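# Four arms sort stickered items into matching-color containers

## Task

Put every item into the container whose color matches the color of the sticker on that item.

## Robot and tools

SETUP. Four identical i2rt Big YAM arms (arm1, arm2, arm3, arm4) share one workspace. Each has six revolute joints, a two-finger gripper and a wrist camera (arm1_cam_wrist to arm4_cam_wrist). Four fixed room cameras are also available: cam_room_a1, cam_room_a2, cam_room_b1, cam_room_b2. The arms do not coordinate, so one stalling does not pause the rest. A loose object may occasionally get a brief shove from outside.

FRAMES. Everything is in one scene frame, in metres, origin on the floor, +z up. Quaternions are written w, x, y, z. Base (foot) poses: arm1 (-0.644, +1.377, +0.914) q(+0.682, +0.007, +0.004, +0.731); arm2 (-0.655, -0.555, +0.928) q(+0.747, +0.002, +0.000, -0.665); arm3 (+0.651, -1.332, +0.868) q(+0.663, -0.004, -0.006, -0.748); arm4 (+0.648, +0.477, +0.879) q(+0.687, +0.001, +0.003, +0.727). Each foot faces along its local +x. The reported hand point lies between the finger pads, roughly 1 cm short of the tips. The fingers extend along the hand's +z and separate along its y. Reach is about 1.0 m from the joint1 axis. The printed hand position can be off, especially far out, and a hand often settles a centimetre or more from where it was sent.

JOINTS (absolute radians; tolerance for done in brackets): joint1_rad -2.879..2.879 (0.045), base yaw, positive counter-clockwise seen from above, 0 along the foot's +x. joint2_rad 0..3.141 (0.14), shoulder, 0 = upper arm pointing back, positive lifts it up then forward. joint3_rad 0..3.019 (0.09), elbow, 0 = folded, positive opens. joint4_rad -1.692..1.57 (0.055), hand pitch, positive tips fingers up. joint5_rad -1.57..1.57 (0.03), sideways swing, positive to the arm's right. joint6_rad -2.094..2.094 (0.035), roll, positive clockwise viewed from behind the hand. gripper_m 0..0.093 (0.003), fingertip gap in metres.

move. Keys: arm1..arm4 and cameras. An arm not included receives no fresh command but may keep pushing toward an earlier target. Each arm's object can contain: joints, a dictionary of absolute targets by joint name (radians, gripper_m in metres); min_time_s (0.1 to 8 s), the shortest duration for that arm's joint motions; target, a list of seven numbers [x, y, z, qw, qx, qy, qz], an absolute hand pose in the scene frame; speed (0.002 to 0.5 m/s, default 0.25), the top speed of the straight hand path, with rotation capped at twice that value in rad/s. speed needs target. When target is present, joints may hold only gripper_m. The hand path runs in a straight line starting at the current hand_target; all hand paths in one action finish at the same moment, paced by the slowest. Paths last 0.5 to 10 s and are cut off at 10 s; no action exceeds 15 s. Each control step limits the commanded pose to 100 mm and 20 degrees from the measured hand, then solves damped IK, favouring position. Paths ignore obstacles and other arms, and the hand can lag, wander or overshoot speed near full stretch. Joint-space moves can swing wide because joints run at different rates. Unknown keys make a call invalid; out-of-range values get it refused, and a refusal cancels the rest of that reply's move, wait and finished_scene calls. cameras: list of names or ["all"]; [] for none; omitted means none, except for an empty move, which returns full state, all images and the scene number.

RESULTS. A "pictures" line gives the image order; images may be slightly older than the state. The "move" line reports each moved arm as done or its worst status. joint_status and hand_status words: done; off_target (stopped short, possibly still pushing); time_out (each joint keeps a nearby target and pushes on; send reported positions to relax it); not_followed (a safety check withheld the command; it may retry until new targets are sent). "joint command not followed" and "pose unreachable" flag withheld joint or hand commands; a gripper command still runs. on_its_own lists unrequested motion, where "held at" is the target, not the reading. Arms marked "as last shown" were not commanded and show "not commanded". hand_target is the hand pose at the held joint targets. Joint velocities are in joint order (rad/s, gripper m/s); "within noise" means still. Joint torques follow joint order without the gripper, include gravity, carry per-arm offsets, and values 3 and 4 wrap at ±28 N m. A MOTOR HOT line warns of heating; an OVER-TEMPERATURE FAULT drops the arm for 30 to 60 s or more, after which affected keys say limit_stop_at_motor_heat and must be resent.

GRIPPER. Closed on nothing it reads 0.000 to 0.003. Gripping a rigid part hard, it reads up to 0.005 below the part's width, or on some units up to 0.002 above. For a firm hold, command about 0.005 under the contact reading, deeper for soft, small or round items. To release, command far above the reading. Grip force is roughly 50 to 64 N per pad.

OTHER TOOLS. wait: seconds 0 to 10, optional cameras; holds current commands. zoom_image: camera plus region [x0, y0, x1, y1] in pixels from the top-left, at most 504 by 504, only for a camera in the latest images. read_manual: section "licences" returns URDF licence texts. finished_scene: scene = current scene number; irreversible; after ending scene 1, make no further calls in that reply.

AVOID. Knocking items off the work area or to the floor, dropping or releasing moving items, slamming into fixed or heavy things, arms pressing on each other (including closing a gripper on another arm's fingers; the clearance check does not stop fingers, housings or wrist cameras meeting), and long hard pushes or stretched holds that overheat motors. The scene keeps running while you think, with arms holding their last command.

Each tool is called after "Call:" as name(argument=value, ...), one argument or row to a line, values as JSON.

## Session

Call:
move(
)

Scene clock: 0.00 s.
Joint torques (N m): no reading
Motor temperatures (°C): arm1=[20 23 28 23 21 21 21] | arm2=[23 24 27 22 22 20 23] | arm3=[24 23 24 23 24 23 23] | arm4=[21 22 24 22 24 21 24]
Heat: arm1: hottest joint3_rad 28 °C; arm2: hottest joint3_rad 27 °C; arm3: hottest joint1_rad 24 °C; arm4: hottest joint3_rad 24 °C.
Joint velocities: within noise
arm1.joint_positions: joint1_rad=+0.263 joint2_rad=+0.618 joint3_rad=+1.332 joint4_rad=-1.526 joint5_rad=+0.156 joint6_rad=+0.460 gripper_m=+0.09396
arm1.joint_status: not commanded
arm1.hand: x=-0.6788 y=+1.5838 z=+1.3925 quat_wxyz=(-0.203, +0.587, -0.716, -0.320) (m; scene frame)
arm1.hand_target: x=-0.6782 y=+1.5828 z=+1.4055 quat_wxyz=(-0.208, +0.582, -0.712, -0.334) (m; scene frame)
arm1.hand_status: not commanded
arm2.joint_positions: joint1_rad=+0.198 joint2_rad=+0.629 joint3_rad=+1.395 joint4_rad=-1.573 joint5_rad=-0.167 joint6_rad=+0.724 gripper_m=+0.09396
arm2.joint_status: not commanded
arm2.hand: x=-0.5668 y=-0.7391 z=+1.4233 quat_wxyz=(-0.378, -0.757, -0.533, +0.021) (m; scene frame)
arm2.hand_target: x=-0.5674 y=-0.7376 z=+1.4323 quat_wxyz=(-0.388, -0.753, -0.531, +0.025) (m; scene frame)
arm2.hand_status: not commanded
arm3.joint_positions: joint1_rad=-0.202 joint2_rad=+0.637 joint3_rad=+1.395 joint4_rad=-1.253 joint5_rad=-0.141 joint6_rad=+0.009 gripper_m=+0.09396
arm3.joint_status: not commanded
arm3.hand: x=+0.5932 y=-1.5705 z=+1.4269 quat_wxyz=(-0.354, -0.674, -0.524, +0.381) (m; scene frame)
arm3.hand_target: x=+0.5940 y=-1.5678 z=+1.4382 quat_wxyz=(-0.361, -0.668, -0.521, +0.391) (m; scene frame)
arm3.hand_status: not commanded
arm4.joint_positions: joint1_rad=+0.128 joint2_rad=+0.641 joint3_rad=+1.438 joint4_rad=-1.415 joint5_rad=-0.180 joint6_rad=-0.624 gripper_m=+0.09396
arm4.joint_status: not commanded
arm4.hand: x=+0.5789 y=+0.6954 z=+1.4214 quat_wxyz=(-0.341, +0.837, -0.292, -0.314) (m; scene frame)
arm4.hand_target: x=+0.5794 y=+0.6929 z=+1.4323 quat_wxyz=(-0.351, +0.831, -0.289, -0.319) (m; scene frame)
arm4.hand_status: not commanded
pictures: arm1_cam_wrist, arm2_cam_wrist, arm3_cam_wrist, arm4_cam_wrist, cam_room_a1, cam_room_a2, cam_room_b1, cam_room_b2
Images, in order (width x height): arm1_cam_wrist 672x504, arm2_cam_wrist 672x504, arm3_cam_wrist 672x504, arm4_cam_wrist 672x504, cam_room_a1 672x504, cam_room_a2 672x504, cam_room_b1 672x504, cam_room_b2 672x504.

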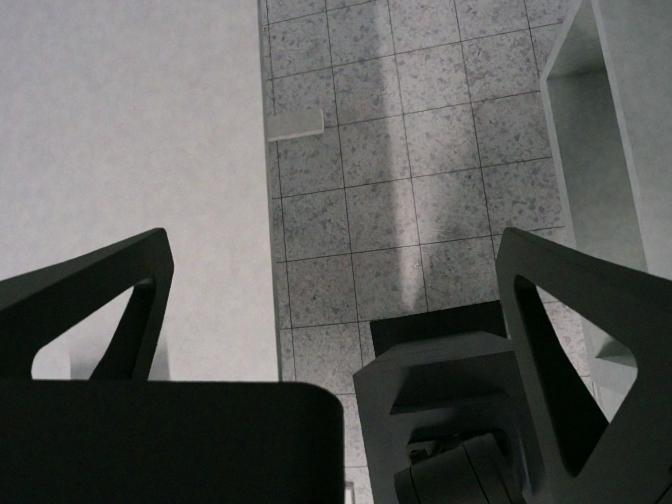

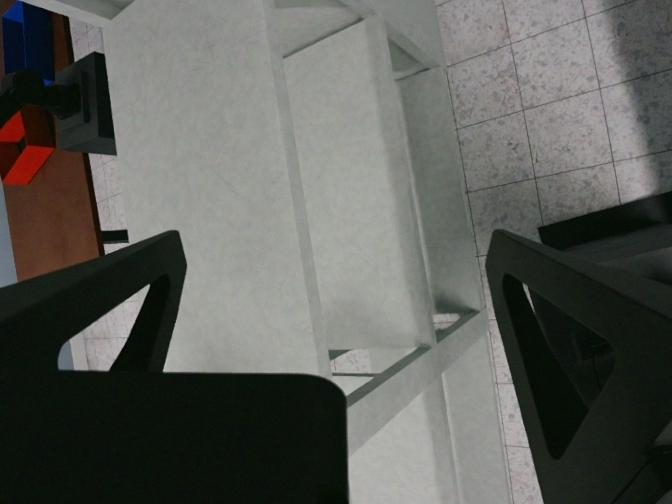

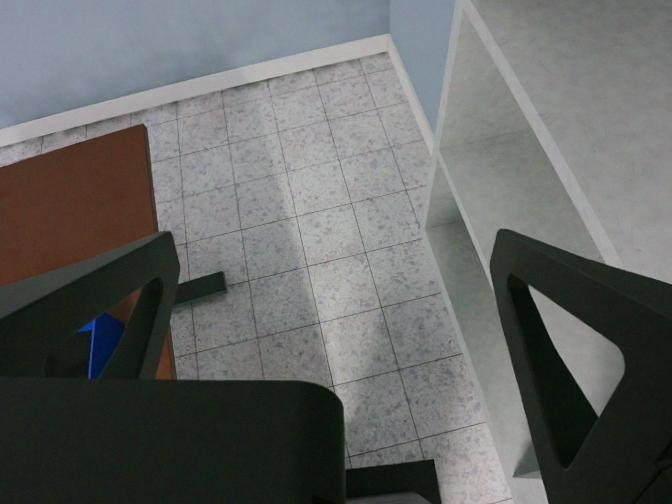

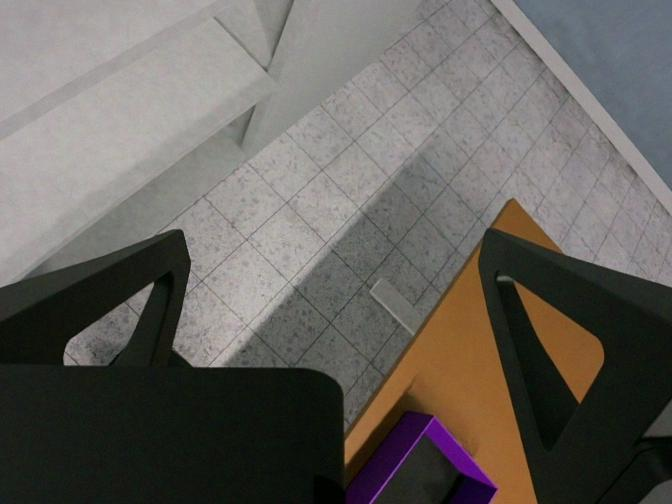

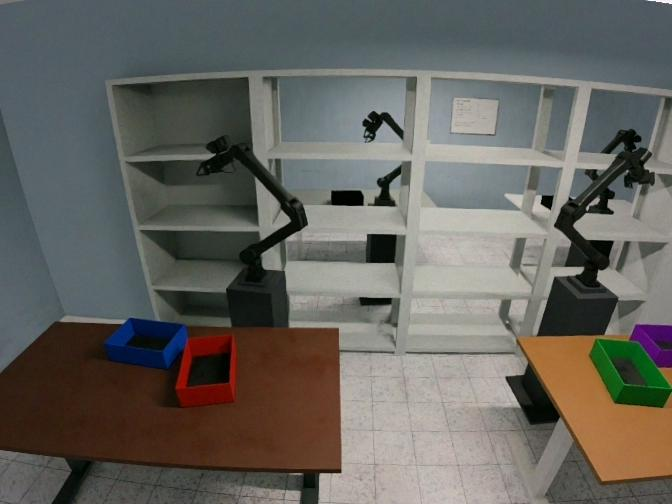

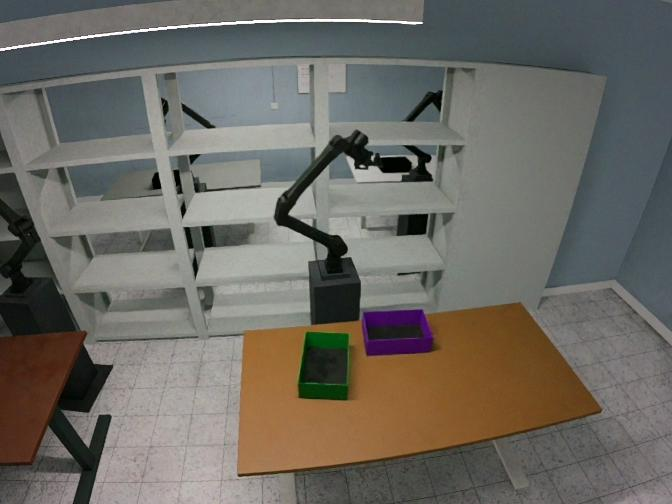

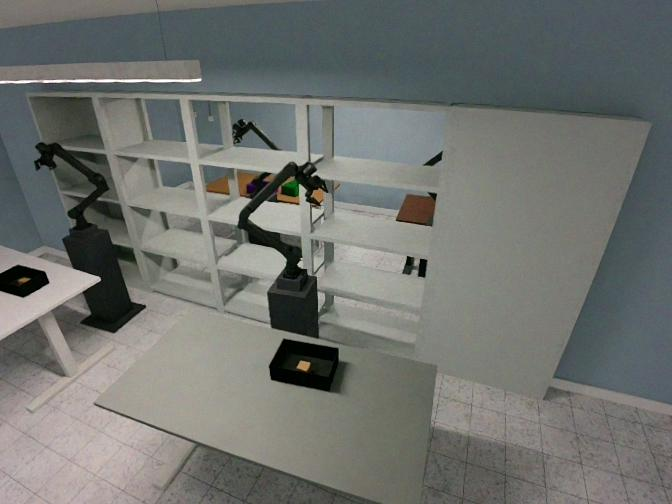

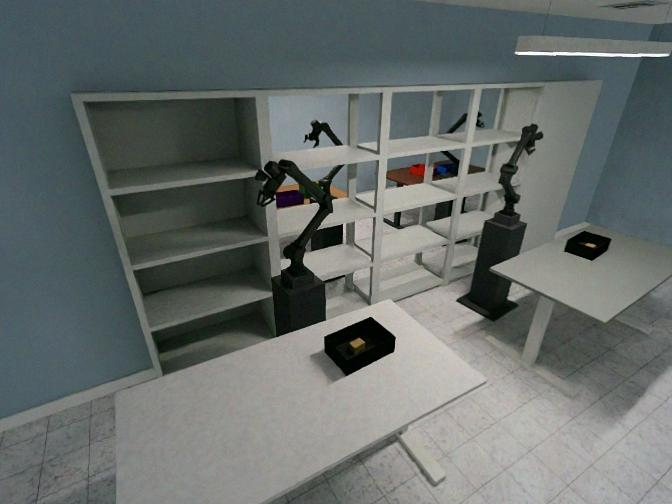

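Call:
move(
  arm1={"joints":{"joint1_rad":1.57,"joint2_rad":0.65,"joint3_rad":1.43,"joint4_rad":-1.6,"joint5_rad":0,"joint6_rad":0,"gripper_m":0.07},"min_time_s":3},
  arm2={"joints":{"joint1_rad":-1.57,"joint2_rad":0.65,"joint3_rad":1.43,"joint4_rad":-1.6,"joint5_rad":0,"joint6_rad":0,"gripper_m":0.07},"min_time_s":3.5},
  arm3={"joints":{"joint1_rad":1.57,"joint2_rad":0.65,"joint3_rad":1.43,"joint4_rad":-1.6,"joint5_rad":0,"joint6_rad":0,"gripper_m":0.085},"min_time_s":3.5},
  arm4={"joints":{"joint1_rad":-1.57,"joint2_rad":0.65,"joint3_rad":1.43,"joint4_rad":-1.6,"joint5_rad":0,"joint6_rad":0,"gripper_m":0.085},"min_time_s":3.5},
  cameras=["arm1_cam_wrist","arm2_cam_wrist","arm3_cam_wrist","arm4_cam_wrist"],
)

Scene clock: 12.00 s.
Joint torques (N m): arm1=[-1.08 4.6 13.78 1.13 -0.06 -0.04] | arm2=[0.38 1.44 12.14 1.52 0.13 -0.08] | arm3=[2.08 2.61 10.69 1.07 0.14 -0.12] | arm4=[0.26 2.37 6.74 0.65 0.18 0.16]
Motor temperatures (°C): arm1=[20 23 30 23 21 21 21] | arm2=[23 24 28 22 22 20 23] | arm3=[24 23 25 23 24 23 23] | arm4=[21 22 26 22 24 21 24]
Heat: arm1: hottest joint3_rad 30 °C; arm2: hottest joint3_rad 28 °C; arm3: hottest joint3_rad 25 °C; arm4: hottest joint3_rad 26 °C.
move: arm1 done; arm2 done; arm3 done; arm4 done
Joint velocities: within noise
arm1.joint_positions: joint1_rad=+1.562 joint2_rad=+0.638 joint3_rad=+1.376 joint4_rad=-1.591 joint5_rad=+0.002 joint6_rad=+0.008 gripper_m=+0.07006
arm1.joint_status: all done
arm1.hand: x=-0.8395 y=+1.3645 z=+1.3980 quat_wxyz=(+0.010, +0.933, +0.025, -0.358) (m; scene frame)
arm1.hand_target: x=-0.8375 y=+1.3627 z=+1.4182 quat_wxyz=(+0.011, +0.927, +0.032, -0.374) (m; scene frame)
arm1.hand_status: not commanded
arm2.joint_positions: joint1_rad=-1.565 joint2_rad=+0.638 joint3_rad=+1.395 joint4_rad=-1.586 joint5_rad=-0.003 joint6_rad=+0.015 gripper_m=+0.07009
arm2.joint_status: all done
arm2.hand: x=-0.8578 y=-0.5818 z=+1.4177 quat_wxyz=(-0.025, -0.931, -0.051, +0.360) (m; scene frame)
arm2.hand_target: x=-0.8568 y=-0.5802 z=+1.4287 quat_wxyz=(-0.020, -0.929, -0.055, +0.365) (m; scene frame)
arm2.hand_status: not commanded
arm3.joint_positions: joint1_rad=+1.559 joint2_rad=+0.640 joint3_rad=+1.395 joint4_rad=-1.593 joint5_rad=-0.003 joint6_rad=+0.007 gripper_m=+0.08506
arm3.joint_status: all done
arm3.hand: x=+0.8515 y=-1.3518 z=+1.3567 quat_wxyz=(-0.359, -0.063, -0.931, +0.028) (m; scene frame)
arm3.hand_target: x=+0.8509 y=-1.3497 z=+1.3691 quat_wxyz=(-0.367, -0.054, -0.928, +0.029) (m; scene frame)
arm3.hand_status: not commanded
arm4.joint_positions: joint1_rad=-1.566 joint2_rad=+0.641 joint3_rad=+1.432 joint4_rad=-1.588 joint5_rad=-0.003 joint6_rad=-0.014 gripper_m=+0.08512
arm4.joint_status: all done
arm4.hand: x=+0.8506 y=+0.4914 z=+1.3840 quat_wxyz=(-0.375, +0.036, -0.926, -0.009) (m; scene frame)
arm4.hand_target: x=+0.8522 y=+0.4901 z=+1.3792 quat_wxyz=(-0.364, +0.027, -0.931, -0.009) (m; scene frame)
arm4.hand_status: not commanded
pictures: arm1_cam_wrist, arm2_cam_wrist, arm3_cam_wrist, arm4_cam_wrist
Images, in order (width x height): arm1_cam_wrist 672x504, arm2_cam_wrist 672x504, arm3_cam_wrist 672x504, arm4_cam_wrist 672x504.

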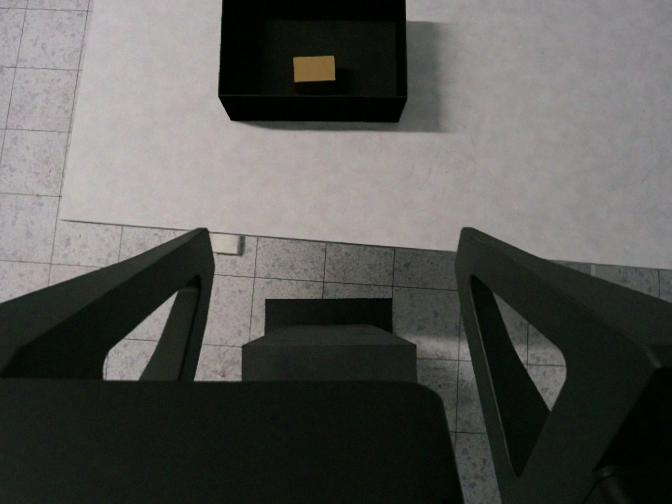

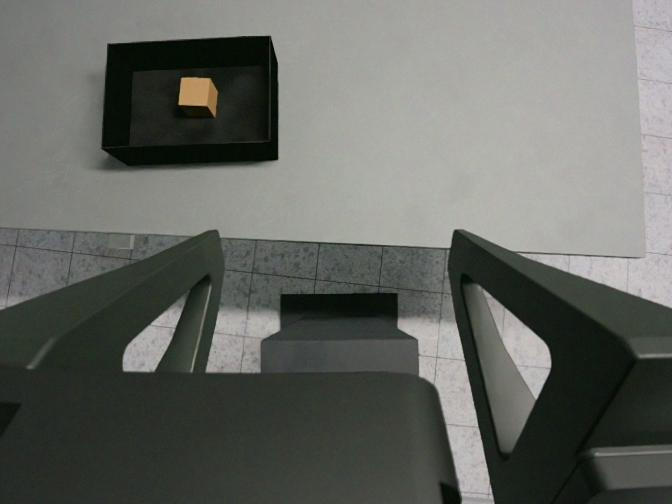

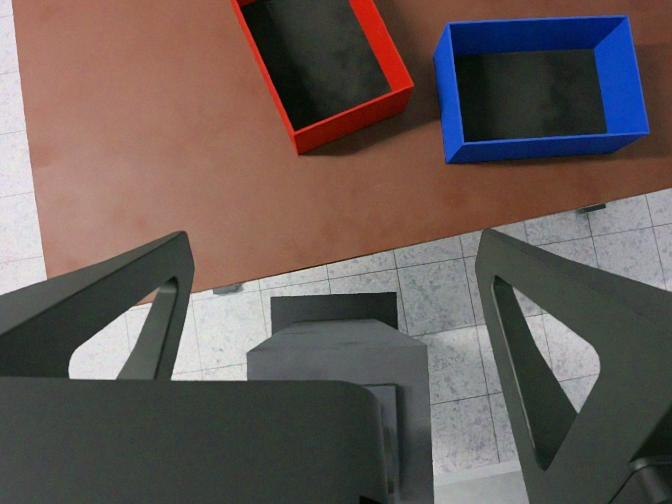

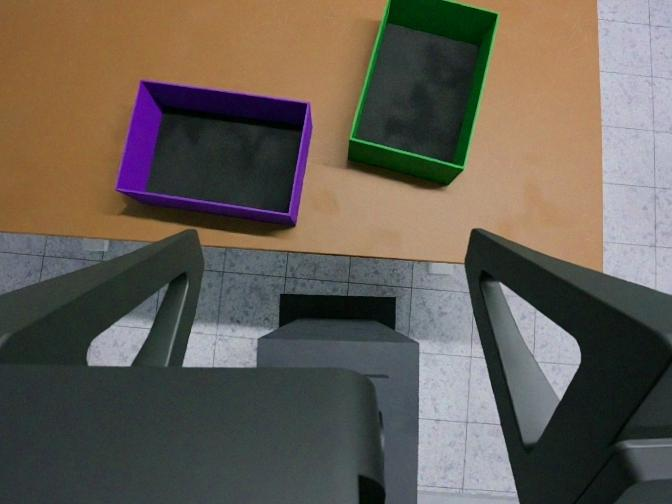

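Call:
zoom_image(
  camera="arm1_cam_wrist",
  region=[200, 0, 430, 130],
)

Call:
zoom_image(
  camera="arm2_cam_wrist",
  region=[80, 20, 300, 180],
)

Call:
move(
  cameras=["cam_room_b1","cam_room_b2"],
)

Call:
zoom_image(
  camera="cam_room_b1",
  region=[260, 330, 350, 400],
)

Call:
zoom_image(
  camera="cam_room_b2",
  region=[310, 310, 410, 380],
)

Call:
zoom_image(
  camera="cam_room_b2",
  region=[560, 225, 620, 265],
)

Call:
zoom_image(
  camera="cam_room_b1",
  region=[0, 255, 60, 305],
)

Scaled by 2.191.

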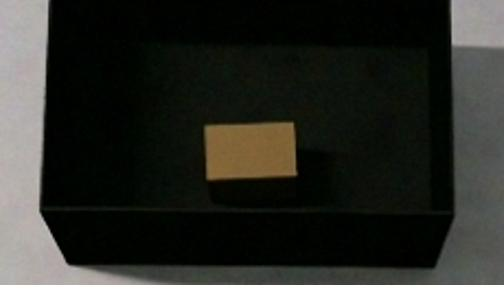

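Scaled by 2.291.

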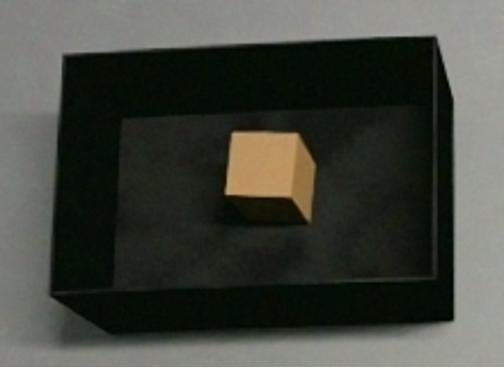

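Scene clock: 16.53 s.
Joint torques (N m): arm1=[-1.49 4.95 13.97 1.06 -0.03 -0.06] | arm2=[0.32 1.55 12.15 1.54 0.13 -0.09] | arm3=[2.02 2.43 10.69 1.07 0.14 -0.11] | arm4=[0.38 2.73 6.94 0.65 0.19 0.15]
Motor temperatures (°C): arm1=[20 23 30 23 21 21 21] | arm2=[23 24 28 22 22 20 23] | arm3=[24 23 25 23 24 23 23] | arm4=[21 22 27 22 24 21 24]
Heat: arm1: hottest joint3_rad 30 °C; arm2: hottest joint3_rad 28 °C; arm3: hottest joint3_rad 25 °C; arm4: hottest joint3_rad 27 °C.
Joint velocities: within noise
arm1.joint_positions: joint1_rad=+1.562 joint2_rad=+0.638 joint3_rad=+1.376 joint4_rad=-1.591 joint5_rad=+0.002 joint6_rad=+0.008 gripper_m=+0.07006
arm1.joint_status: all done
arm1.hand: x=-0.8395 y=+1.3645 z=+1.3980 quat_wxyz=(+0.010, +0.933, +0.025, -0.358) (m; scene frame)
arm1.hand_target: x=-0.8375 y=+1.3627 z=+1.4182 quat_wxyz=(+0.011, +0.927, +0.032, -0.374) (m; scene frame)
arm1.hand_status: not commanded
arm2.joint_positions: joint1_rad=-1.565 joint2_rad=+0.638 joint3_rad=+1.395 joint4_rad=-1.586 joint5_rad=-0.003 joint6_rad=+0.014 gripper_m=+0.07009
arm2.joint_status: all done
arm2.hand: x=-0.8578 y=-0.5818 z=+1.4177 quat_wxyz=(-0.025, -0.931, -0.051, +0.360) (m; scene frame)
arm2.hand_target: x=-0.8568 y=-0.5802 z=+1.4287 quat_wxyz=(-0.020, -0.929, -0.055, +0.365) (m; scene frame)
arm2.hand_status: not commanded
arm3.joint_positions: joint1_rad=+1.559 joint2_rad=+0.640 joint3_rad=+1.395 joint4_rad=-1.593 joint5_rad=-0.003 joint6_rad=+0.007 gripper_m=+0.08506
arm3.joint_status: all done
arm3.hand: x=+0.8515 y=-1.3518 z=+1.3567 quat_wxyz=(-0.359, -0.063, -0.931, +0.028) (m; scene frame)
arm3.hand_target: x=+0.8509 y=-1.3497 z=+1.3691 quat_wxyz=(-0.367, -0.054, -0.928, +0.029) (m; scene frame)
arm3.hand_status: not commanded
arm4.joint_positions: joint1_rad=-1.566 joint2_rad=+0.641 joint3_rad=+1.432 joint4_rad=-1.588 joint5_rad=-0.003 joint6_rad=-0.014 gripper_m=+0.08512
arm4.joint_status: all done
arm4.hand: x=+0.8506 y=+0.4914 z=+1.3840 quat_wxyz=(-0.375, +0.036, -0.926, -0.009) (m; scene frame)
arm4.hand_target: x=+0.8522 y=+0.4901 z=+1.3792 quat_wxyz=(-0.364, +0.027, -0.931, -0.009) (m; scene frame)
arm4.hand_status: not commanded
pictures: cam_room_b1, cam_room_b2
Images, in order (width x height): cam_room_b1 672x504, cam_room_b2 672x504.

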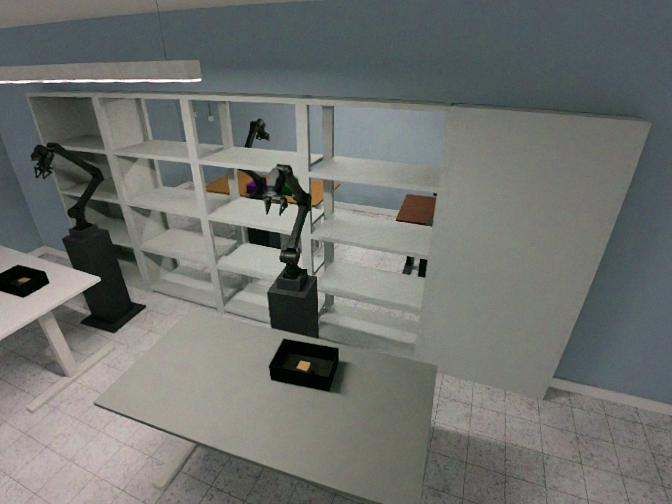

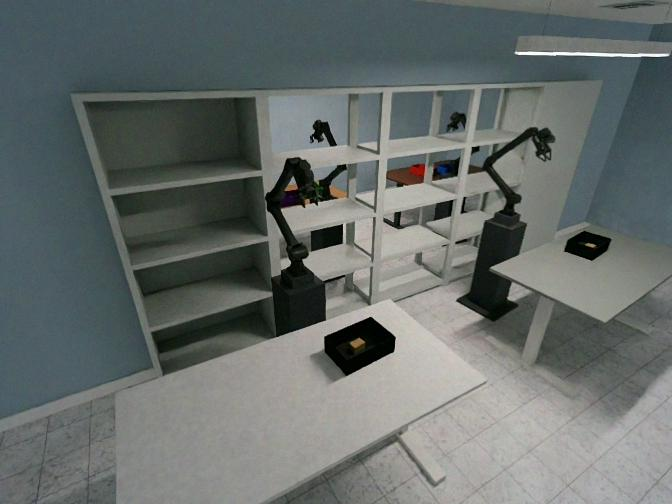

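Scaled by 5.600.

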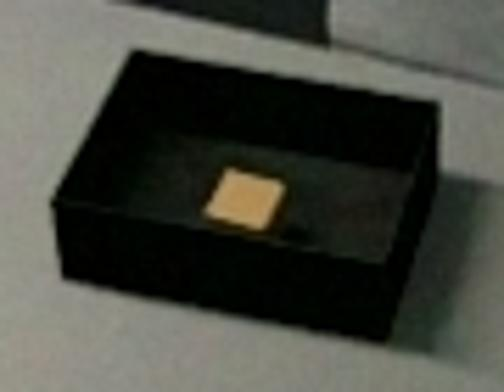

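Scaled by 5.040.

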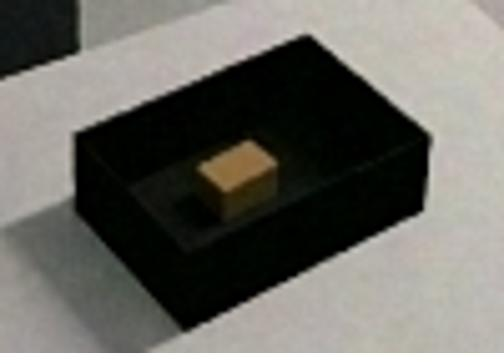

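Scaled by 8.400.

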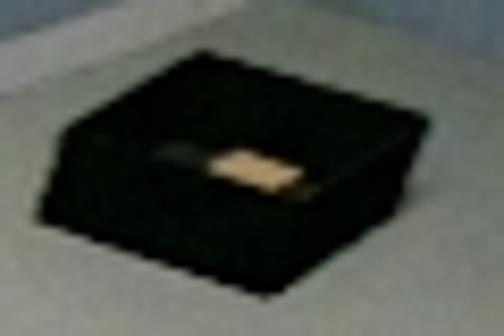

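Scaled by 8.400.

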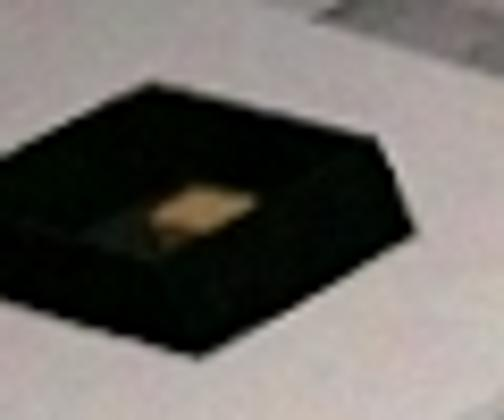

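Call:
move(
  arm1={"target":[-1.213,1.302,0.96,0,0.99885,0.048,0],"speed":0.22},
  arm2={"target":[-1.173,-0.881,0.96,0,0.99905,0.0436,0],"speed":0.22},
  arm3={"joints":{"joint2_rad":1.0,"joint3_rad":1.0,"joint4_rad":-1.55},"min_time_s":2},
  arm4={"joints":{"joint2_rad":1.0,"joint3_rad":1.0,"joint4_rad":-1.55},"min_time_s":2},
  cameras=["arm1_cam_wrist","arm2_cam_wrist"],
)

Call:
zoom_image(
  camera="arm1_cam_wrist",
  region=[200, 0, 480, 230],
)

Call:
zoom_image(
  camera="arm2_cam_wrist",
  region=[200, 0, 480, 230],
)

Scene clock: 99.87 s.
Joint torques (N m): arm1=[-1.26 -16.03 13.9 -0.01 -0.06 0.1] | arm2=[1.38 -20.42 13.91 0.12 -0.13 0.22] | arm3=[2.02 -5.01 8.68 0.47 0.13 -0.11] | arm4=[0.26 -4.84 8.61 0.44 0.2 0.2]
Motor temperatures (°C): arm1=[20 23 35 23 21 21 21] | arm2=[23 24 33 22 22 20 23] | arm3=[24 23 28 23 24 23 23] | arm4=[21 22 30 22 24 21 24]
Heat: arm1: hottest joint3_rad 35 °C; arm2: hottest joint3_rad 33 °C; arm3: hottest joint3_rad 28 °C; arm4: hottest joint3_rad 30 °C.
move: arm1 off_target; arm2 off_target; arm3 done; arm4 done
Joint velocities: within noise
arm1.joint_positions: joint1_rad=+1.621 joint2_rad=+1.979 joint3_rad=+1.472 joint4_rad=-1.125 joint5_rad=-0.003 joint6_rad=+0.030 gripper_m=+0.07006
arm1.joint_status: not commanded
arm1.hand: x=-1.1926 y=+1.3114 z=+0.9406 quat_wxyz=(-0.002, +0.999, +0.044, +0.023) (m; scene frame)
arm1.hand_target: x=-1.2119 y=+1.3021 z=+0.9604 quat_wxyz=(+0.000, +0.999, +0.048, +0.000) (m; scene frame)
arm1.hand_status: off_target (0.030 m and 2.7 deg from the pose sent, 0.579 m and 42.1 deg at the start)
arm2.joint_positions: joint1_rad=-1.135 joint2_rad=+2.040 joint3_rad=+1.599 joint4_rad=-1.147 joint5_rad=+0.002 joint6_rad=+0.459 gripper_m=+0.07009
arm2.joint_status: not commanded
arm2.hand: x=-1.1615 y=-0.8670 z=+0.9525 quat_wxyz=(+0.007, -0.999, -0.047, -0.008) (m; scene frame)
arm2.hand_target: x=-1.1724 y=-0.8807 z=+0.9604 quat_wxyz=(-0.001, -0.999, -0.044, +0.001) (m; scene frame)
arm2.hand_status: off_target (0.020 m and 1.3 deg from the pose sent, 0.631 m and 42.4 deg at the start)
arm3.joint_positions: joint1_rad=+1.559 joint2_rad=+0.997 joint3_rad=+1.003 joint4_rad=-1.560 joint5_rad=-0.003 joint6_rad=+0.007 gripper_m=+0.08506
arm3.joint_status: all done
arm3.hand: x=+0.9077 y=-1.3627 z=+1.1079 quat_wxyz=(-0.009, -0.070, -0.997, +0.006) (m; scene frame)
arm3.hand_target: x=+0.9101 y=-1.3605 z=+1.1062 quat_wxyz=(-0.011, -0.061, -0.998, +0.007) (m; scene frame)
arm3.hand_status: not commanded
arm4.joint_positions: joint1_rad=-1.566 joint2_rad=+0.993 joint3_rad=+0.996 joint4_rad=-1.563 joint5_rad=-0.003 joint6_rad=-0.014 gripper_m=+0.08512
arm4.joint_status: all done
arm4.hand: x=+0.9052 y=+0.4939 z=+1.1161 quat_wxyz=(-0.003, +0.037, -0.999, +0.000) (m; scene frame)
arm4.hand_target: x=+0.9100 y=+0.4926 z=+1.1159 quat_wxyz=(-0.008, +0.029, -1.000, +0.001) (m; scene frame)
arm4.hand_status: not commanded
pictures: arm1_cam_wrist, arm2_cam_wrist
Images, in order (width x height): arm1_cam_wrist 672x504, arm2_cam_wrist 672x504.

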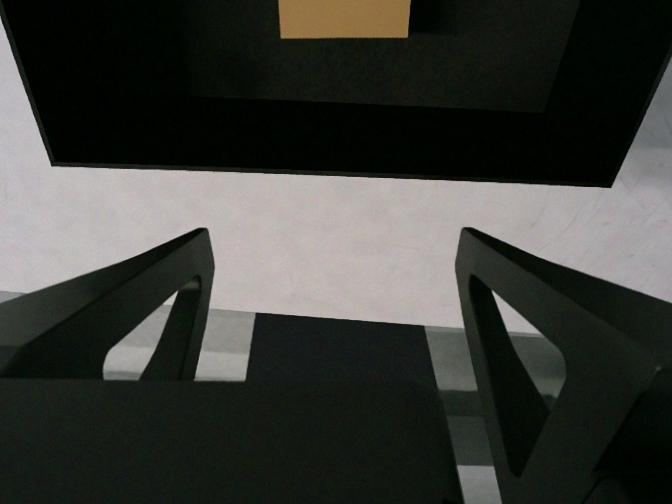

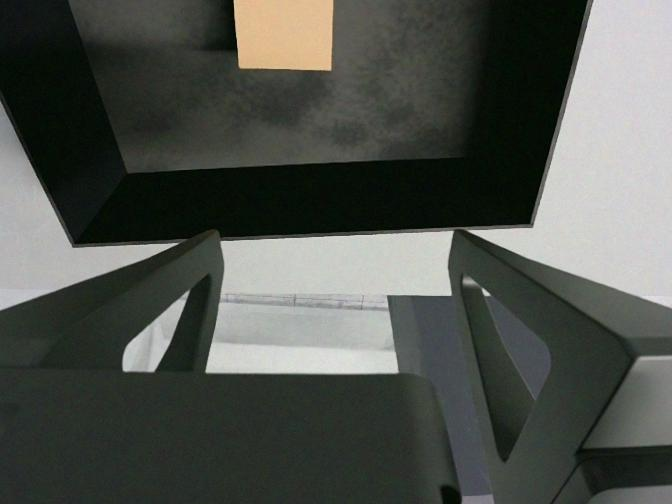

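Scaled by 1.800.

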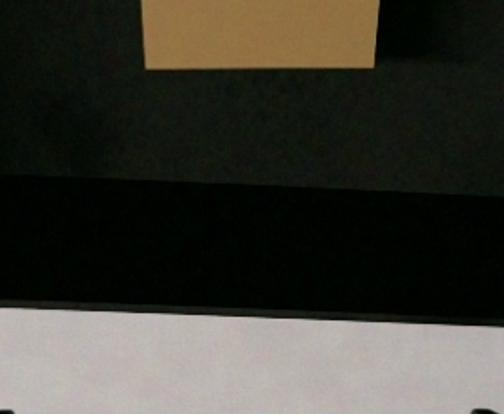

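Scaled by 1.800.

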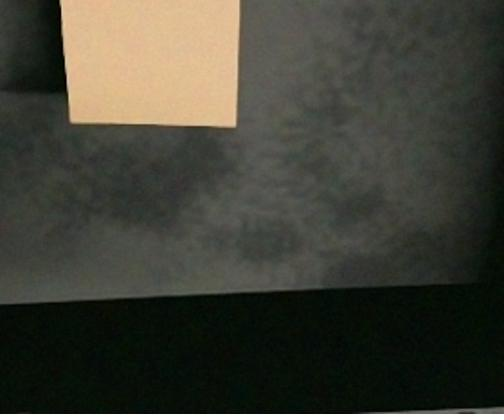

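Call:
move(
  arm1={"target":[-1.244,1.3045,0.895,0,0.6756,0.7373,0],"speed":0.2,"joints":{"gripper_m":0.072}},
  arm2={"target":[-1.1985,-0.910,0.8825,0,0.99933,0.03664,0],"speed":0.2,"joints":{"gripper_m":0.08}},
  arm3={"joints":{"joint1_rad":-1.985},"min_time_s":5.5},
  arm4={"joints":{"joint1_rad":0.886},"min_time_s":5},
  cameras=["arm1_cam_wrist","arm2_cam_wrist"],
)

Scene clock: 145.40 s.
Joint torques (N m): arm1=[-1.73 -15.03 13.6 0.58 -0.1 -0.04] | arm2=[1.55 -20.54 13.67 1.09 -0.13 0.21] | arm3=[0.85 -5.36 8.65 0.42 0.03 -0.12] | arm4=[0.91 -4.66 8.62 0.5 0.13 0.16]
Motor temperatures (°C): arm1=[20 25 37 23 21 21 21] | arm2=[23 26 36 22 22 20 23] | arm3=[24 23 28 23 24 23 23] | arm4=[21 22 30 22 24 21 24]
Heat: arm1: hottest joint3_rad 37 °C; arm2: hottest joint3_rad 36 °C; arm3: hottest joint3_rad 28 °C; arm4: hottest joint3_rad 30 °C.
move: arm1 off_target; arm2 off_target; arm3 done; arm4 done
Joint velocities: within noise
arm1.joint_positions: joint1_rad=+1.621 joint2_rad=+2.109 joint3_rad=+1.533 joint4_rad=-1.056 joint5_rad=-0.003 joint6_rad=-1.530 gripper_m=+0.07194
arm1.joint_status: all done
arm1.hand: x=-1.2195 y=+1.3084 z=+0.8882 quat_wxyz=(+0.014, +0.679, +0.734, +0.018) (m; scene frame)
arm1.hand_target: x=-1.2429 y=+1.3046 z=+0.8956 quat_wxyz=(+0.000, +0.676, +0.737, +0.000) (m; scene frame)
arm1.hand_status: off_target (0.026 m and 2.7 deg from the pose sent, 0.069 m and 89.9 deg at the start)
arm2.joint_positions: joint1_rad=-1.119 joint2_rad=+2.203 joint3_rad=+1.696 joint4_rad=-1.088 joint5_rad=+0.002 joint6_rad=+0.491 gripper_m=+0.07990
arm2.joint_status: all done
arm2.hand: x=-1.1846 y=-0.8930 z=+0.8885 quat_wxyz=(+0.008, -0.999, -0.039, -0.011) (m; scene frame)
arm2.hand_target: x=-1.1974 y=-0.9094 z=+0.8830 quat_wxyz=(+0.000, -0.999, -0.037, +0.000) (m; scene frame)
arm2.hand_status: off_target (0.023 m and 1.6 deg from the pose sent, 0.090 m and 1.7 deg at the start)
arm3.joint_positions: joint1_rad=-1.978 joint2_rad=+0.997 joint3_rad=+1.003 joint4_rad=-1.560 joint5_rad=+0.000 joint6_rad=+0.007 gripper_m=+0.08506
arm3.joint_status: all done
arm3.hand: x=+0.4269 y=-1.1974 z=+1.1050 quat_wxyz=(-0.005, -0.964, +0.264, +0.005) (m; scene frame)
arm3.hand_target: x=+0.4260 y=-1.1947 z=+1.1033 quat_wxyz=(-0.004, -0.964, +0.264, +0.008) (m; scene frame)
arm3.hand_status: not commanded
arm4.joint_positions: joint1_rad=+0.885 joint2_rad=+0.993 joint3_rad=+0.996 joint4_rad=-1.563 joint5_rad=-0.002 joint6_rad=-0.013 gripper_m=+0.08512
arm4.joint_status: all done
arm4.hand: x=+0.4415 y=+0.6293 z=+1.1178 quat_wxyz=(+0.001, +0.953, -0.303, -0.008) (m; scene frame)
arm4.hand_target: x=+0.4378 y=+0.6322 z=+1.1176 quat_wxyz=(-0.001, +0.951, -0.309, -0.012) (m; scene frame)
arm4.hand_status: not commanded
pictures: arm1_cam_wrist, arm2_cam_wrist
Images, in order (width x height): arm1_cam_wrist 672x504, arm2_cam_wrist 672x504.

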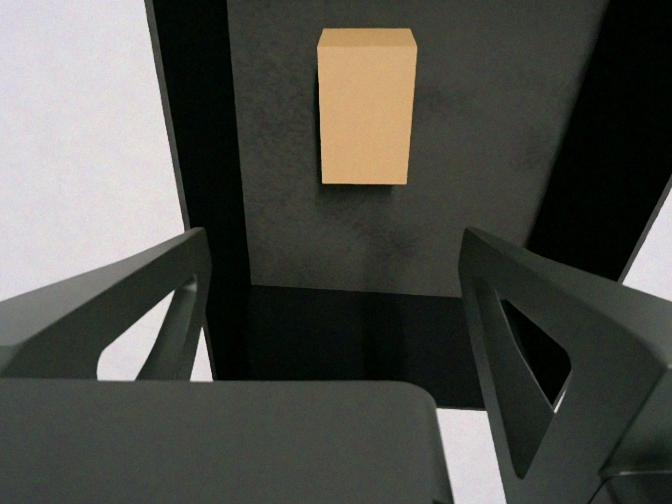

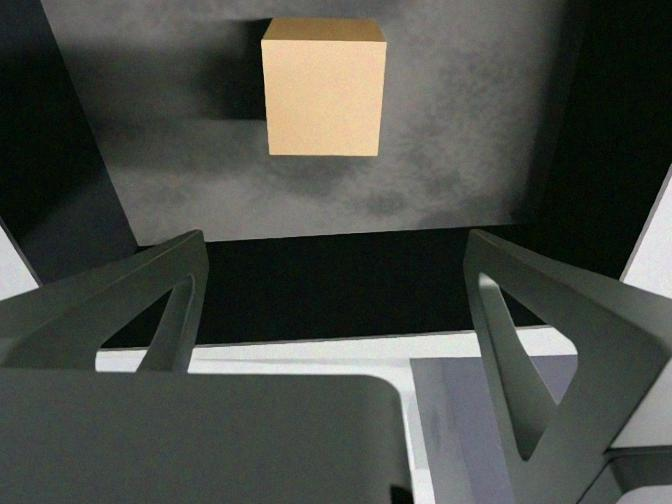

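Call:
move(
  arm1={"target":[-1.2535,1.3067,0.822,0,0.6756,0.7373,0],"speed":0.1},
  arm2={"target":[-1.2057,-0.9147,0.81,0,0.99939,0.0349,0],"speed":0.1},
  cameras=["arm1_cam_wrist","arm2_cam_wrist"],
)

Scene clock: 170.47 s.
Joint torques (N m): arm1=[-1.49 -16.67 12.12 0.66 -0.1 -0.06] | arm2=[1.49 -21.66 12.7 1.14 -0.12 0.22] | arm3=[0.73 -5.42 8.7 0.43 0.02 -0.11] | arm4=[0.73 -4.48 8.61 0.44 0.13 0.18]
Motor temperatures (°C): arm1=[20 25 36 23 21 21 21] | arm2=[23 26 38 22 22 20 23] | arm3=[24 23 28 23 24 23 23] | arm4=[21 22 31 22 24 21 24]
Heat: arm1: hottest joint3_rad 36 °C; arm2: hottest joint3_rad 38 °C; arm3: hottest joint3_rad 28 °C; arm4: hottest joint3_rad 31 °C.
move: arm1 off_target; arm2 off_target
Joint velocities: within noise
arm1.joint_positions: joint1_rad=+1.621 joint2_rad=+2.242 joint3_rad=+1.545 joint4_rad=-0.937 joint5_rad=-0.003 joint6_rad=-1.534 gripper_m=+0.07194
arm1.joint_status: not commanded
arm1.hand: x=-1.2291 y=+1.3076 z=+0.8152 quat_wxyz=(+0.015, +0.677, +0.735, +0.018) (m; scene frame)
arm1.hand_target: x=-1.2526 y=+1.3068 z=+0.8229 quat_wxyz=(+0.000, +0.676, +0.737, +0.000) (m; scene frame)
arm1.hand_status: off_target (0.025 m and 2.7 deg from the pose sent, 0.074 m and 2.7 deg at the start)
arm2.joint_positions: joint1_rad=-1.119 joint2_rad=+2.333 joint3_rad=+1.722 joint4_rad=-0.984 joint5_rad=+0.002 joint6_rad=+0.494 gripper_m=+0.07990
arm2.joint_status: not commanded
arm2.hand: x=-1.1940 y=-0.8988 z=+0.8165 quat_wxyz=(+0.008, -0.999, -0.037, -0.011) (m; scene frame)
arm2.hand_target: x=-1.2049 y=-0.9142 z=+0.8106 quat_wxyz=(+0.000, -0.999, -0.035, +0.000) (m; scene frame)
arm2.hand_status: off_target (0.021 m and 1.6 deg from the pose sent, 0.084 m and 1.7 deg at the start)
arm3, arm4: as last shown
pictures: arm1_cam_wrist, arm2_cam_wrist
Images, in order (width x height): arm1_cam_wrist 672x504, arm2_cam_wrist 672x504.

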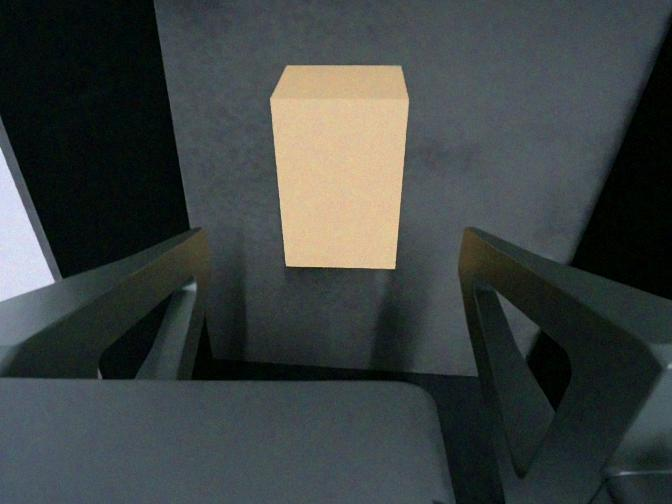

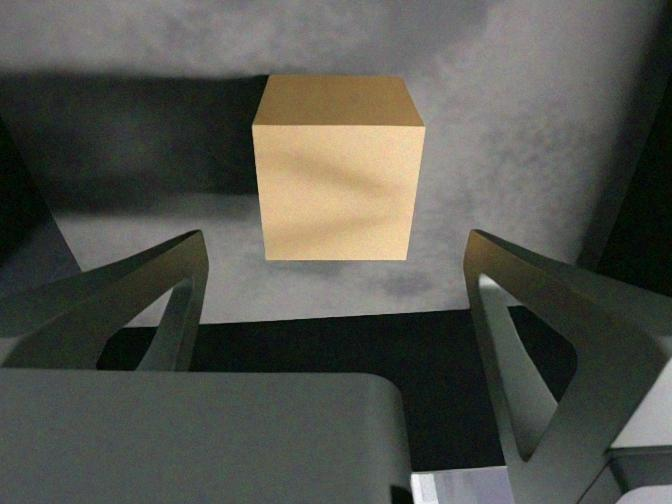

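Call:
move(
  arm1={"target":[-1.2535,1.307,0.767,0,0.6756,0.7373,0],"speed":0.08},
  arm2={"target":[-1.205,-0.914,0.753,0,0.99939,0.0349,0],"speed":0.08},
  cameras=[],
)

Call:
move(
  arm1={"joints":{"gripper_m":0.03}},
  arm2={"joints":{"gripper_m":0.04}},
  cameras=["arm1_cam_wrist","arm2_cam_wrist"],
)

Scene clock: 177.37 s.
Joint torques (N m): arm1=[-1.67 -17.38 11.41 0.72 -0.08 -0.05] | arm2=[1.67 -22.01 11.93 1.16 -0.12 0.2] | arm3=[0.91 -5.36 8.66 0.44 0.03 -0.11] | arm4=[0.85 -4.72 8.73 0.66 0.15 0.17]
Motor temperatures (°C): arm1=[20 25 36 23 21 21 21] | arm2=[23 26 37 22 22 20 23] | arm3=[24 23 28 23 24 23 23] | arm4=[21 22 31 22 24 21 24]
Heat: arm1: hottest joint3_rad 36 °C; arm2: hottest joint3_rad 37 °C; arm3: hottest joint3_rad 28 °C; arm4: hottest joint3_rad 31 °C.
move: arm1 off_target; arm2 off_target
Joint velocities: within noise
arm1.joint_positions: joint1_rad=+1.621 joint2_rad=+2.335 joint3_rad=+1.549 joint4_rad=-0.845 joint5_rad=-0.003 joint6_rad=-1.535 gripper_m=+0.07194
arm1.joint_status: not commanded
arm1.hand: x=-1.2302 y=+1.3077 z=+0.7625 quat_wxyz=(+0.014, +0.677, +0.736, +0.017) (m; scene frame)
arm1.hand_target: x=-1.2526 y=+1.3071 z=+0.7678 quat_wxyz=(+0.000, +0.676, +0.737, +0.000) (m; scene frame)
arm1.hand_status: off_target (0.024 m and 2.5 deg from the pose sent, 0.054 m and 2.7 deg at the start)
arm2.joint_positions: joint1_rad=-1.119 joint2_rad=+2.427 joint3_rad=+1.733 joint4_rad=-0.899 joint5_rad=+0.002 joint6_rad=+0.494 gripper_m=+0.07990
arm2.joint_status: not commanded
arm2.hand: x=-1.1948 y=-0.8992 z=+0.7610 quat_wxyz=(+0.008, -0.999, -0.037, -0.010) (m; scene frame)
arm2.hand_target: x=-1.2042 y=-0.9135 z=+0.7535 quat_wxyz=(+0.000, -0.999, -0.035, +0.000) (m; scene frame)
arm2.hand_status: off_target (0.020 m and 1.5 deg from the pose sent, 0.066 m and 1.6 deg at the start)
arm3, arm4: as last shown
pictures: none
No camera images: "cameras" was empty.

Scene clock: 177.93 s.
Joint torques (N m): arm1=[-2.08 -17.26 11.32 0.76 -0.1 -0.07] | arm2=[1.49 -22.01 11.93 1.14 -0.09 0.21] | arm3=[0.73 -5.36 8.66 0.4 0.03 -0.12] | arm4=[0.85 -5.13 8.65 0.46 0.13 0.17]
Motor temperatures (°C): arm1=[20 25 36 23 21 21 21] | arm2=[23 26 37 22 22 20 23] | arm3=[24 23 28 23 24 23 23] | arm4=[21 22 31 22 24 21 24]
Heat: arm1: hottest joint3_rad 36 °C; arm2: hottest joint3_rad 37 °C; arm3: hottest joint3_rad 28 °C; arm4: hottest joint3_rad 31 °C.
move: arm1 off_target; arm2 off_target
Joint velocities: within noise
arm1.joint_positions: joint1_rad=+1.621 joint2_rad=+2.335 joint3_rad=+1.550 joint4_rad=-0.844 joint5_rad=-0.003 joint6_rad=-1.535 gripper_m=+0.04322
arm1.joint_status: gripper_m off_target (ended at +0.04325, target +0.03000)
arm1.hand: x=-1.2307 y=+1.3076 z=+0.7625 quat_wxyz=(+0.013, +0.677, +0.736, +0.016) (m; scene frame)
arm1.hand_target: x=-1.2527 y=+1.3071 z=+0.7678 quat_wxyz=(+0.000, +0.676, +0.737, +0.000) (m; scene frame)
arm1.hand_status: not commanded
arm2.joint_positions: joint1_rad=-1.118 joint2_rad=+2.427 joint3_rad=+1.733 joint4_rad=-0.898 joint5_rad=+0.001 joint6_rad=+0.495 gripper_m=+0.05306
arm2.joint_status: gripper_m off_target (ended at +0.05309, target +0.04000)
arm2.hand: x=-1.1947 y=-0.8996 z=+0.7610 quat_wxyz=(+0.007, -0.999, -0.037, -0.010) (m; scene frame)
arm2.hand_target: x=-1.2041 y=-0.9136 z=+0.7535 quat_wxyz=(+0.000, -0.999, -0.035, +0.000) (m; scene frame)
arm2.hand_status: not commanded
arm3, arm4: as last shown
pictures: arm1_cam_wrist, arm2_cam_wrist
Images, in order (width x height): arm1_cam_wrist 672x504, arm2_cam_wrist 672x504.

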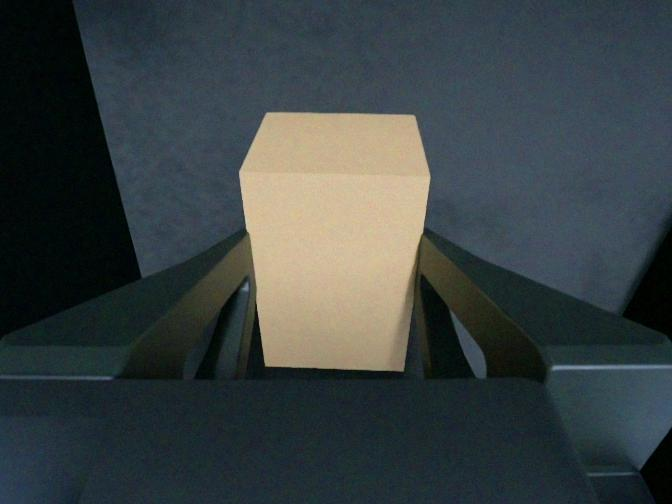

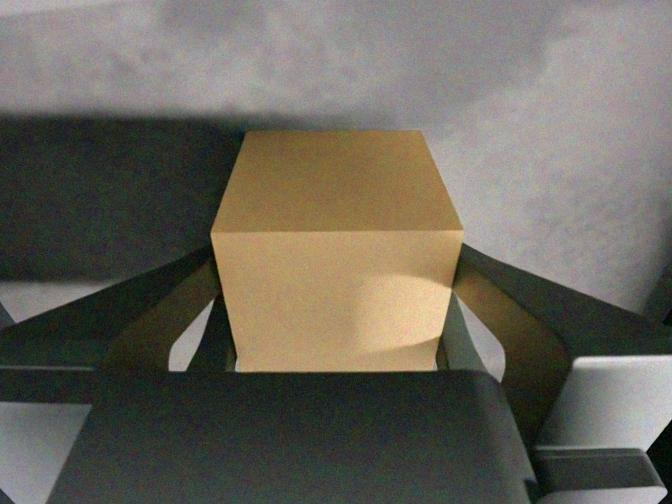

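Call:
move(
  arm1={"target":[-1.2535,1.307,0.985,0,0.6756,0.7373,0],"speed":0.2},
  arm2={"target":[-1.205,-0.914,0.985,0,0.99939,0.0349,0],"speed":0.2},
  arm3={"joints":{"joint2_rad":0.05,"joint3_rad":0.25,"joint4_rad":0},"min_time_s":3},
  arm4={"joints":{"joint2_rad":0.05,"joint3_rad":0.25,"joint4_rad":0},"min_time_s":3},
  cameras=["cam_room_b1","cam_room_b2"],
)

Call:
zoom_image(
  camera="cam_room_b1",
  region=[260, 290, 360, 380],
)

Call:
zoom_image(
  camera="cam_room_b2",
  region=[310, 270, 410, 360],
)

Call:
zoom_image(
  camera="cam_room_b2",
  region=[550, 190, 620, 260],
)

Call:
zoom_image(
  camera="cam_room_b1",
  region=[0, 220, 70, 290],
)

Scene clock: 189.90 s.
Joint torques (N m): arm1=[-2.2 -18.67 13.93 -0.21 -0.06 -0.06] | arm2=[1.38 -24.59 14 0.08 -0.1 0.2] | arm3=[0.73 2.61 9.52 2.45 0.01 -0.11] | arm4=[0.62 2.08 9.61 2.15 0.15 0.15]
Motor temperatures (°C): arm1=[20 26 36 23 21 21 22] | arm2=[23 26 36 22 22 20 23] | arm3=[24 23 28 23 24 23 23] | arm4=[21 22 31 22 24 21 24]
Heat: arm1: hottest joint3_rad 36 °C; arm2: hottest joint3_rad 36 °C; arm3: hottest joint3_rad 28 °C; arm4: hottest joint3_rad 31 °C.
move: arm1 off_target; arm2 off_target; arm3 done; arm4 done
Joint velocities: within noise
arm1.joint_positions: joint1_rad=+1.621 joint2_rad=+2.064 joint3_rad=+1.666 joint4_rad=-1.241 joint5_rad=-0.003 joint6_rad=-1.536 gripper_m=+0.04322
arm1.joint_status: not commanded
arm1.hand: x=-1.2350 y=+1.3062 z=+0.9596 quat_wxyz=(+0.017, +0.676, +0.736, +0.020) (m; scene frame)
arm1.hand_target: x=-1.2523 y=+1.3072 z=+0.9852 quat_wxyz=(+0.000, +0.676, +0.737, +0.000) (m; scene frame)
arm1.hand_status: off_target (0.031 m and 3.0 deg from the pose sent, 0.224 m and 2.5 deg at the start)
arm2.joint_positions: joint1_rad=-1.118 joint2_rad=+2.156 joint3_rad=+1.832 joint4_rad=-1.283 joint5_rad=+0.001 joint6_rad=+0.495 gripper_m=+0.05306
arm2.joint_status: not commanded
arm2.hand: x=-1.1952 y=-0.9004 z=+0.9652 quat_wxyz=(+0.011, -0.999, -0.037, -0.016) (m; scene frame)
arm2.hand_target: x=-1.2042 y=-0.9135 z=+0.9852 quat_wxyz=(+0.000, -0.999, -0.035, +0.000) (m; scene frame)
arm2.hand_status: off_target (0.026 m and 2.3 deg from the pose sent, 0.225 m and 1.4 deg at the start)
arm3.joint_positions: joint1_rad=-1.978 joint2_rad=+0.056 joint3_rad=+0.257 joint4_rad=-0.018 joint5_rad=+0.000 joint6_rad=+0.007 gripper_m=+0.08506
arm3.joint_status: all done
arm3.hand: x=+0.4211 y=-1.1927 z=+1.2061 quat_wxyz=(+0.194, -0.619, +0.174, +0.741) (m; scene frame)
arm3.hand_target: x=+0.4231 y=-1.1916 z=+1.2076 quat_wxyz=(+0.200, -0.612, +0.172, +0.745) (m; scene frame)
arm3.hand_status: not commanded
arm4.joint_positions: joint1_rad=+0.885 joint2_rad=+0.060 joint3_rad=+0.251 joint4_rad=-0.020 joint5_rad=-0.002 joint6_rad=-0.013 gripper_m=+0.08512
arm4.joint_status: all done
arm4.hand: x=+0.4333 y=+0.6360 z=+1.2150 quat_wxyz=(-0.239, +0.613, -0.197, -0.727) (m; scene frame)
arm4.hand_target: x=+0.4358 y=+0.6344 z=+1.2221 quat_wxyz=(-0.238, +0.601, -0.197, -0.737) (m; scene frame)
arm4.hand_status: not commanded
pictures: cam_room_b1, cam_room_b2
Images, in order (width x height): cam_room_b1 672x504, cam_room_b2 672x504.

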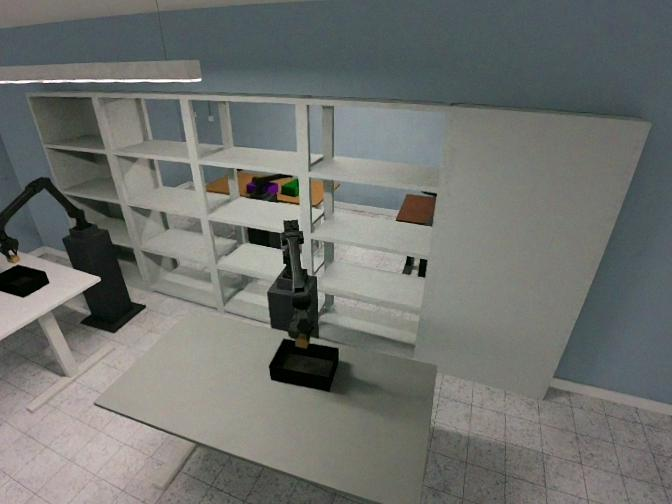

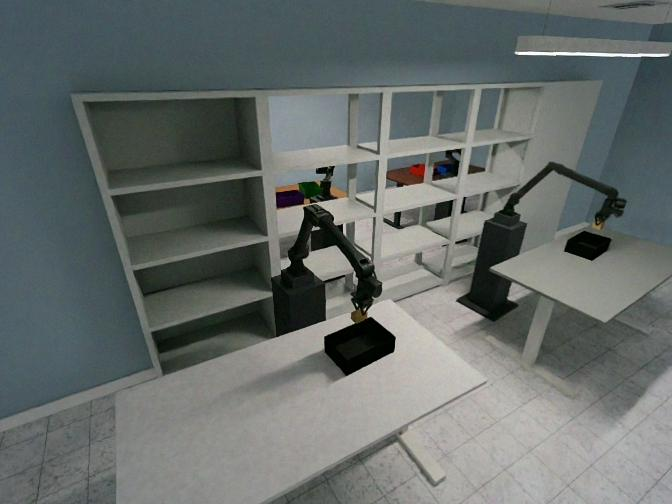

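Scaled by 5.040.

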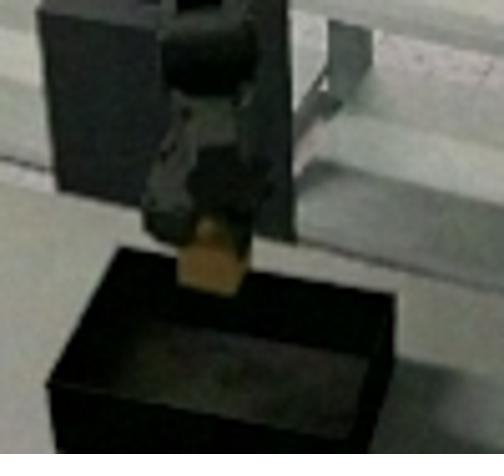

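Scaled by 5.040.

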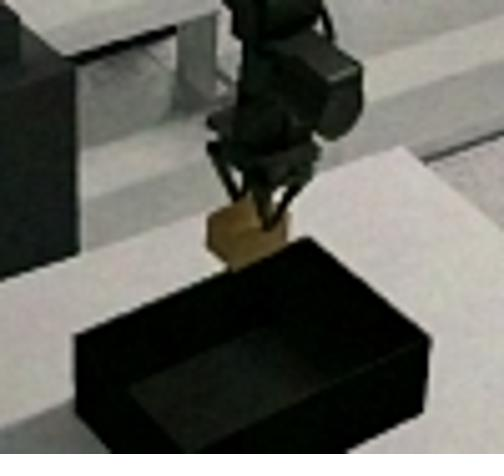

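Scaled by 7.200.

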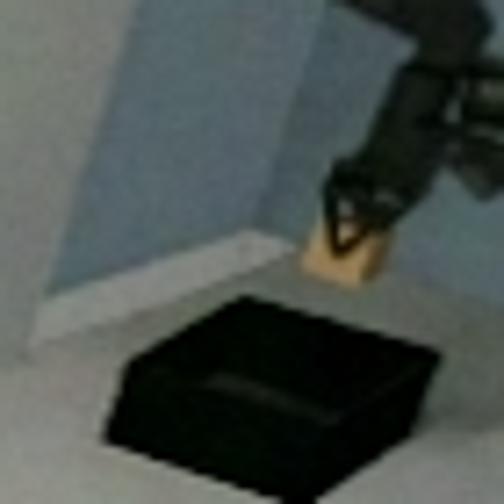

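Scaled by 7.200.

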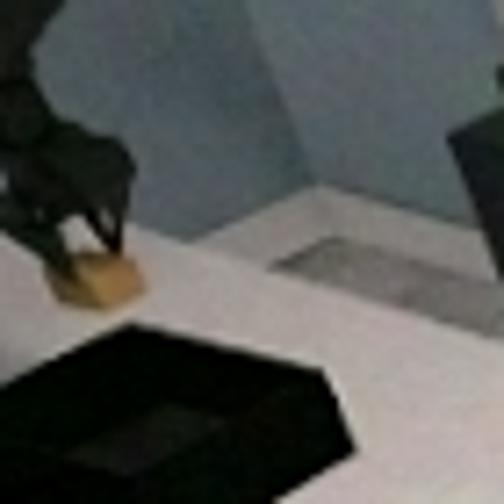

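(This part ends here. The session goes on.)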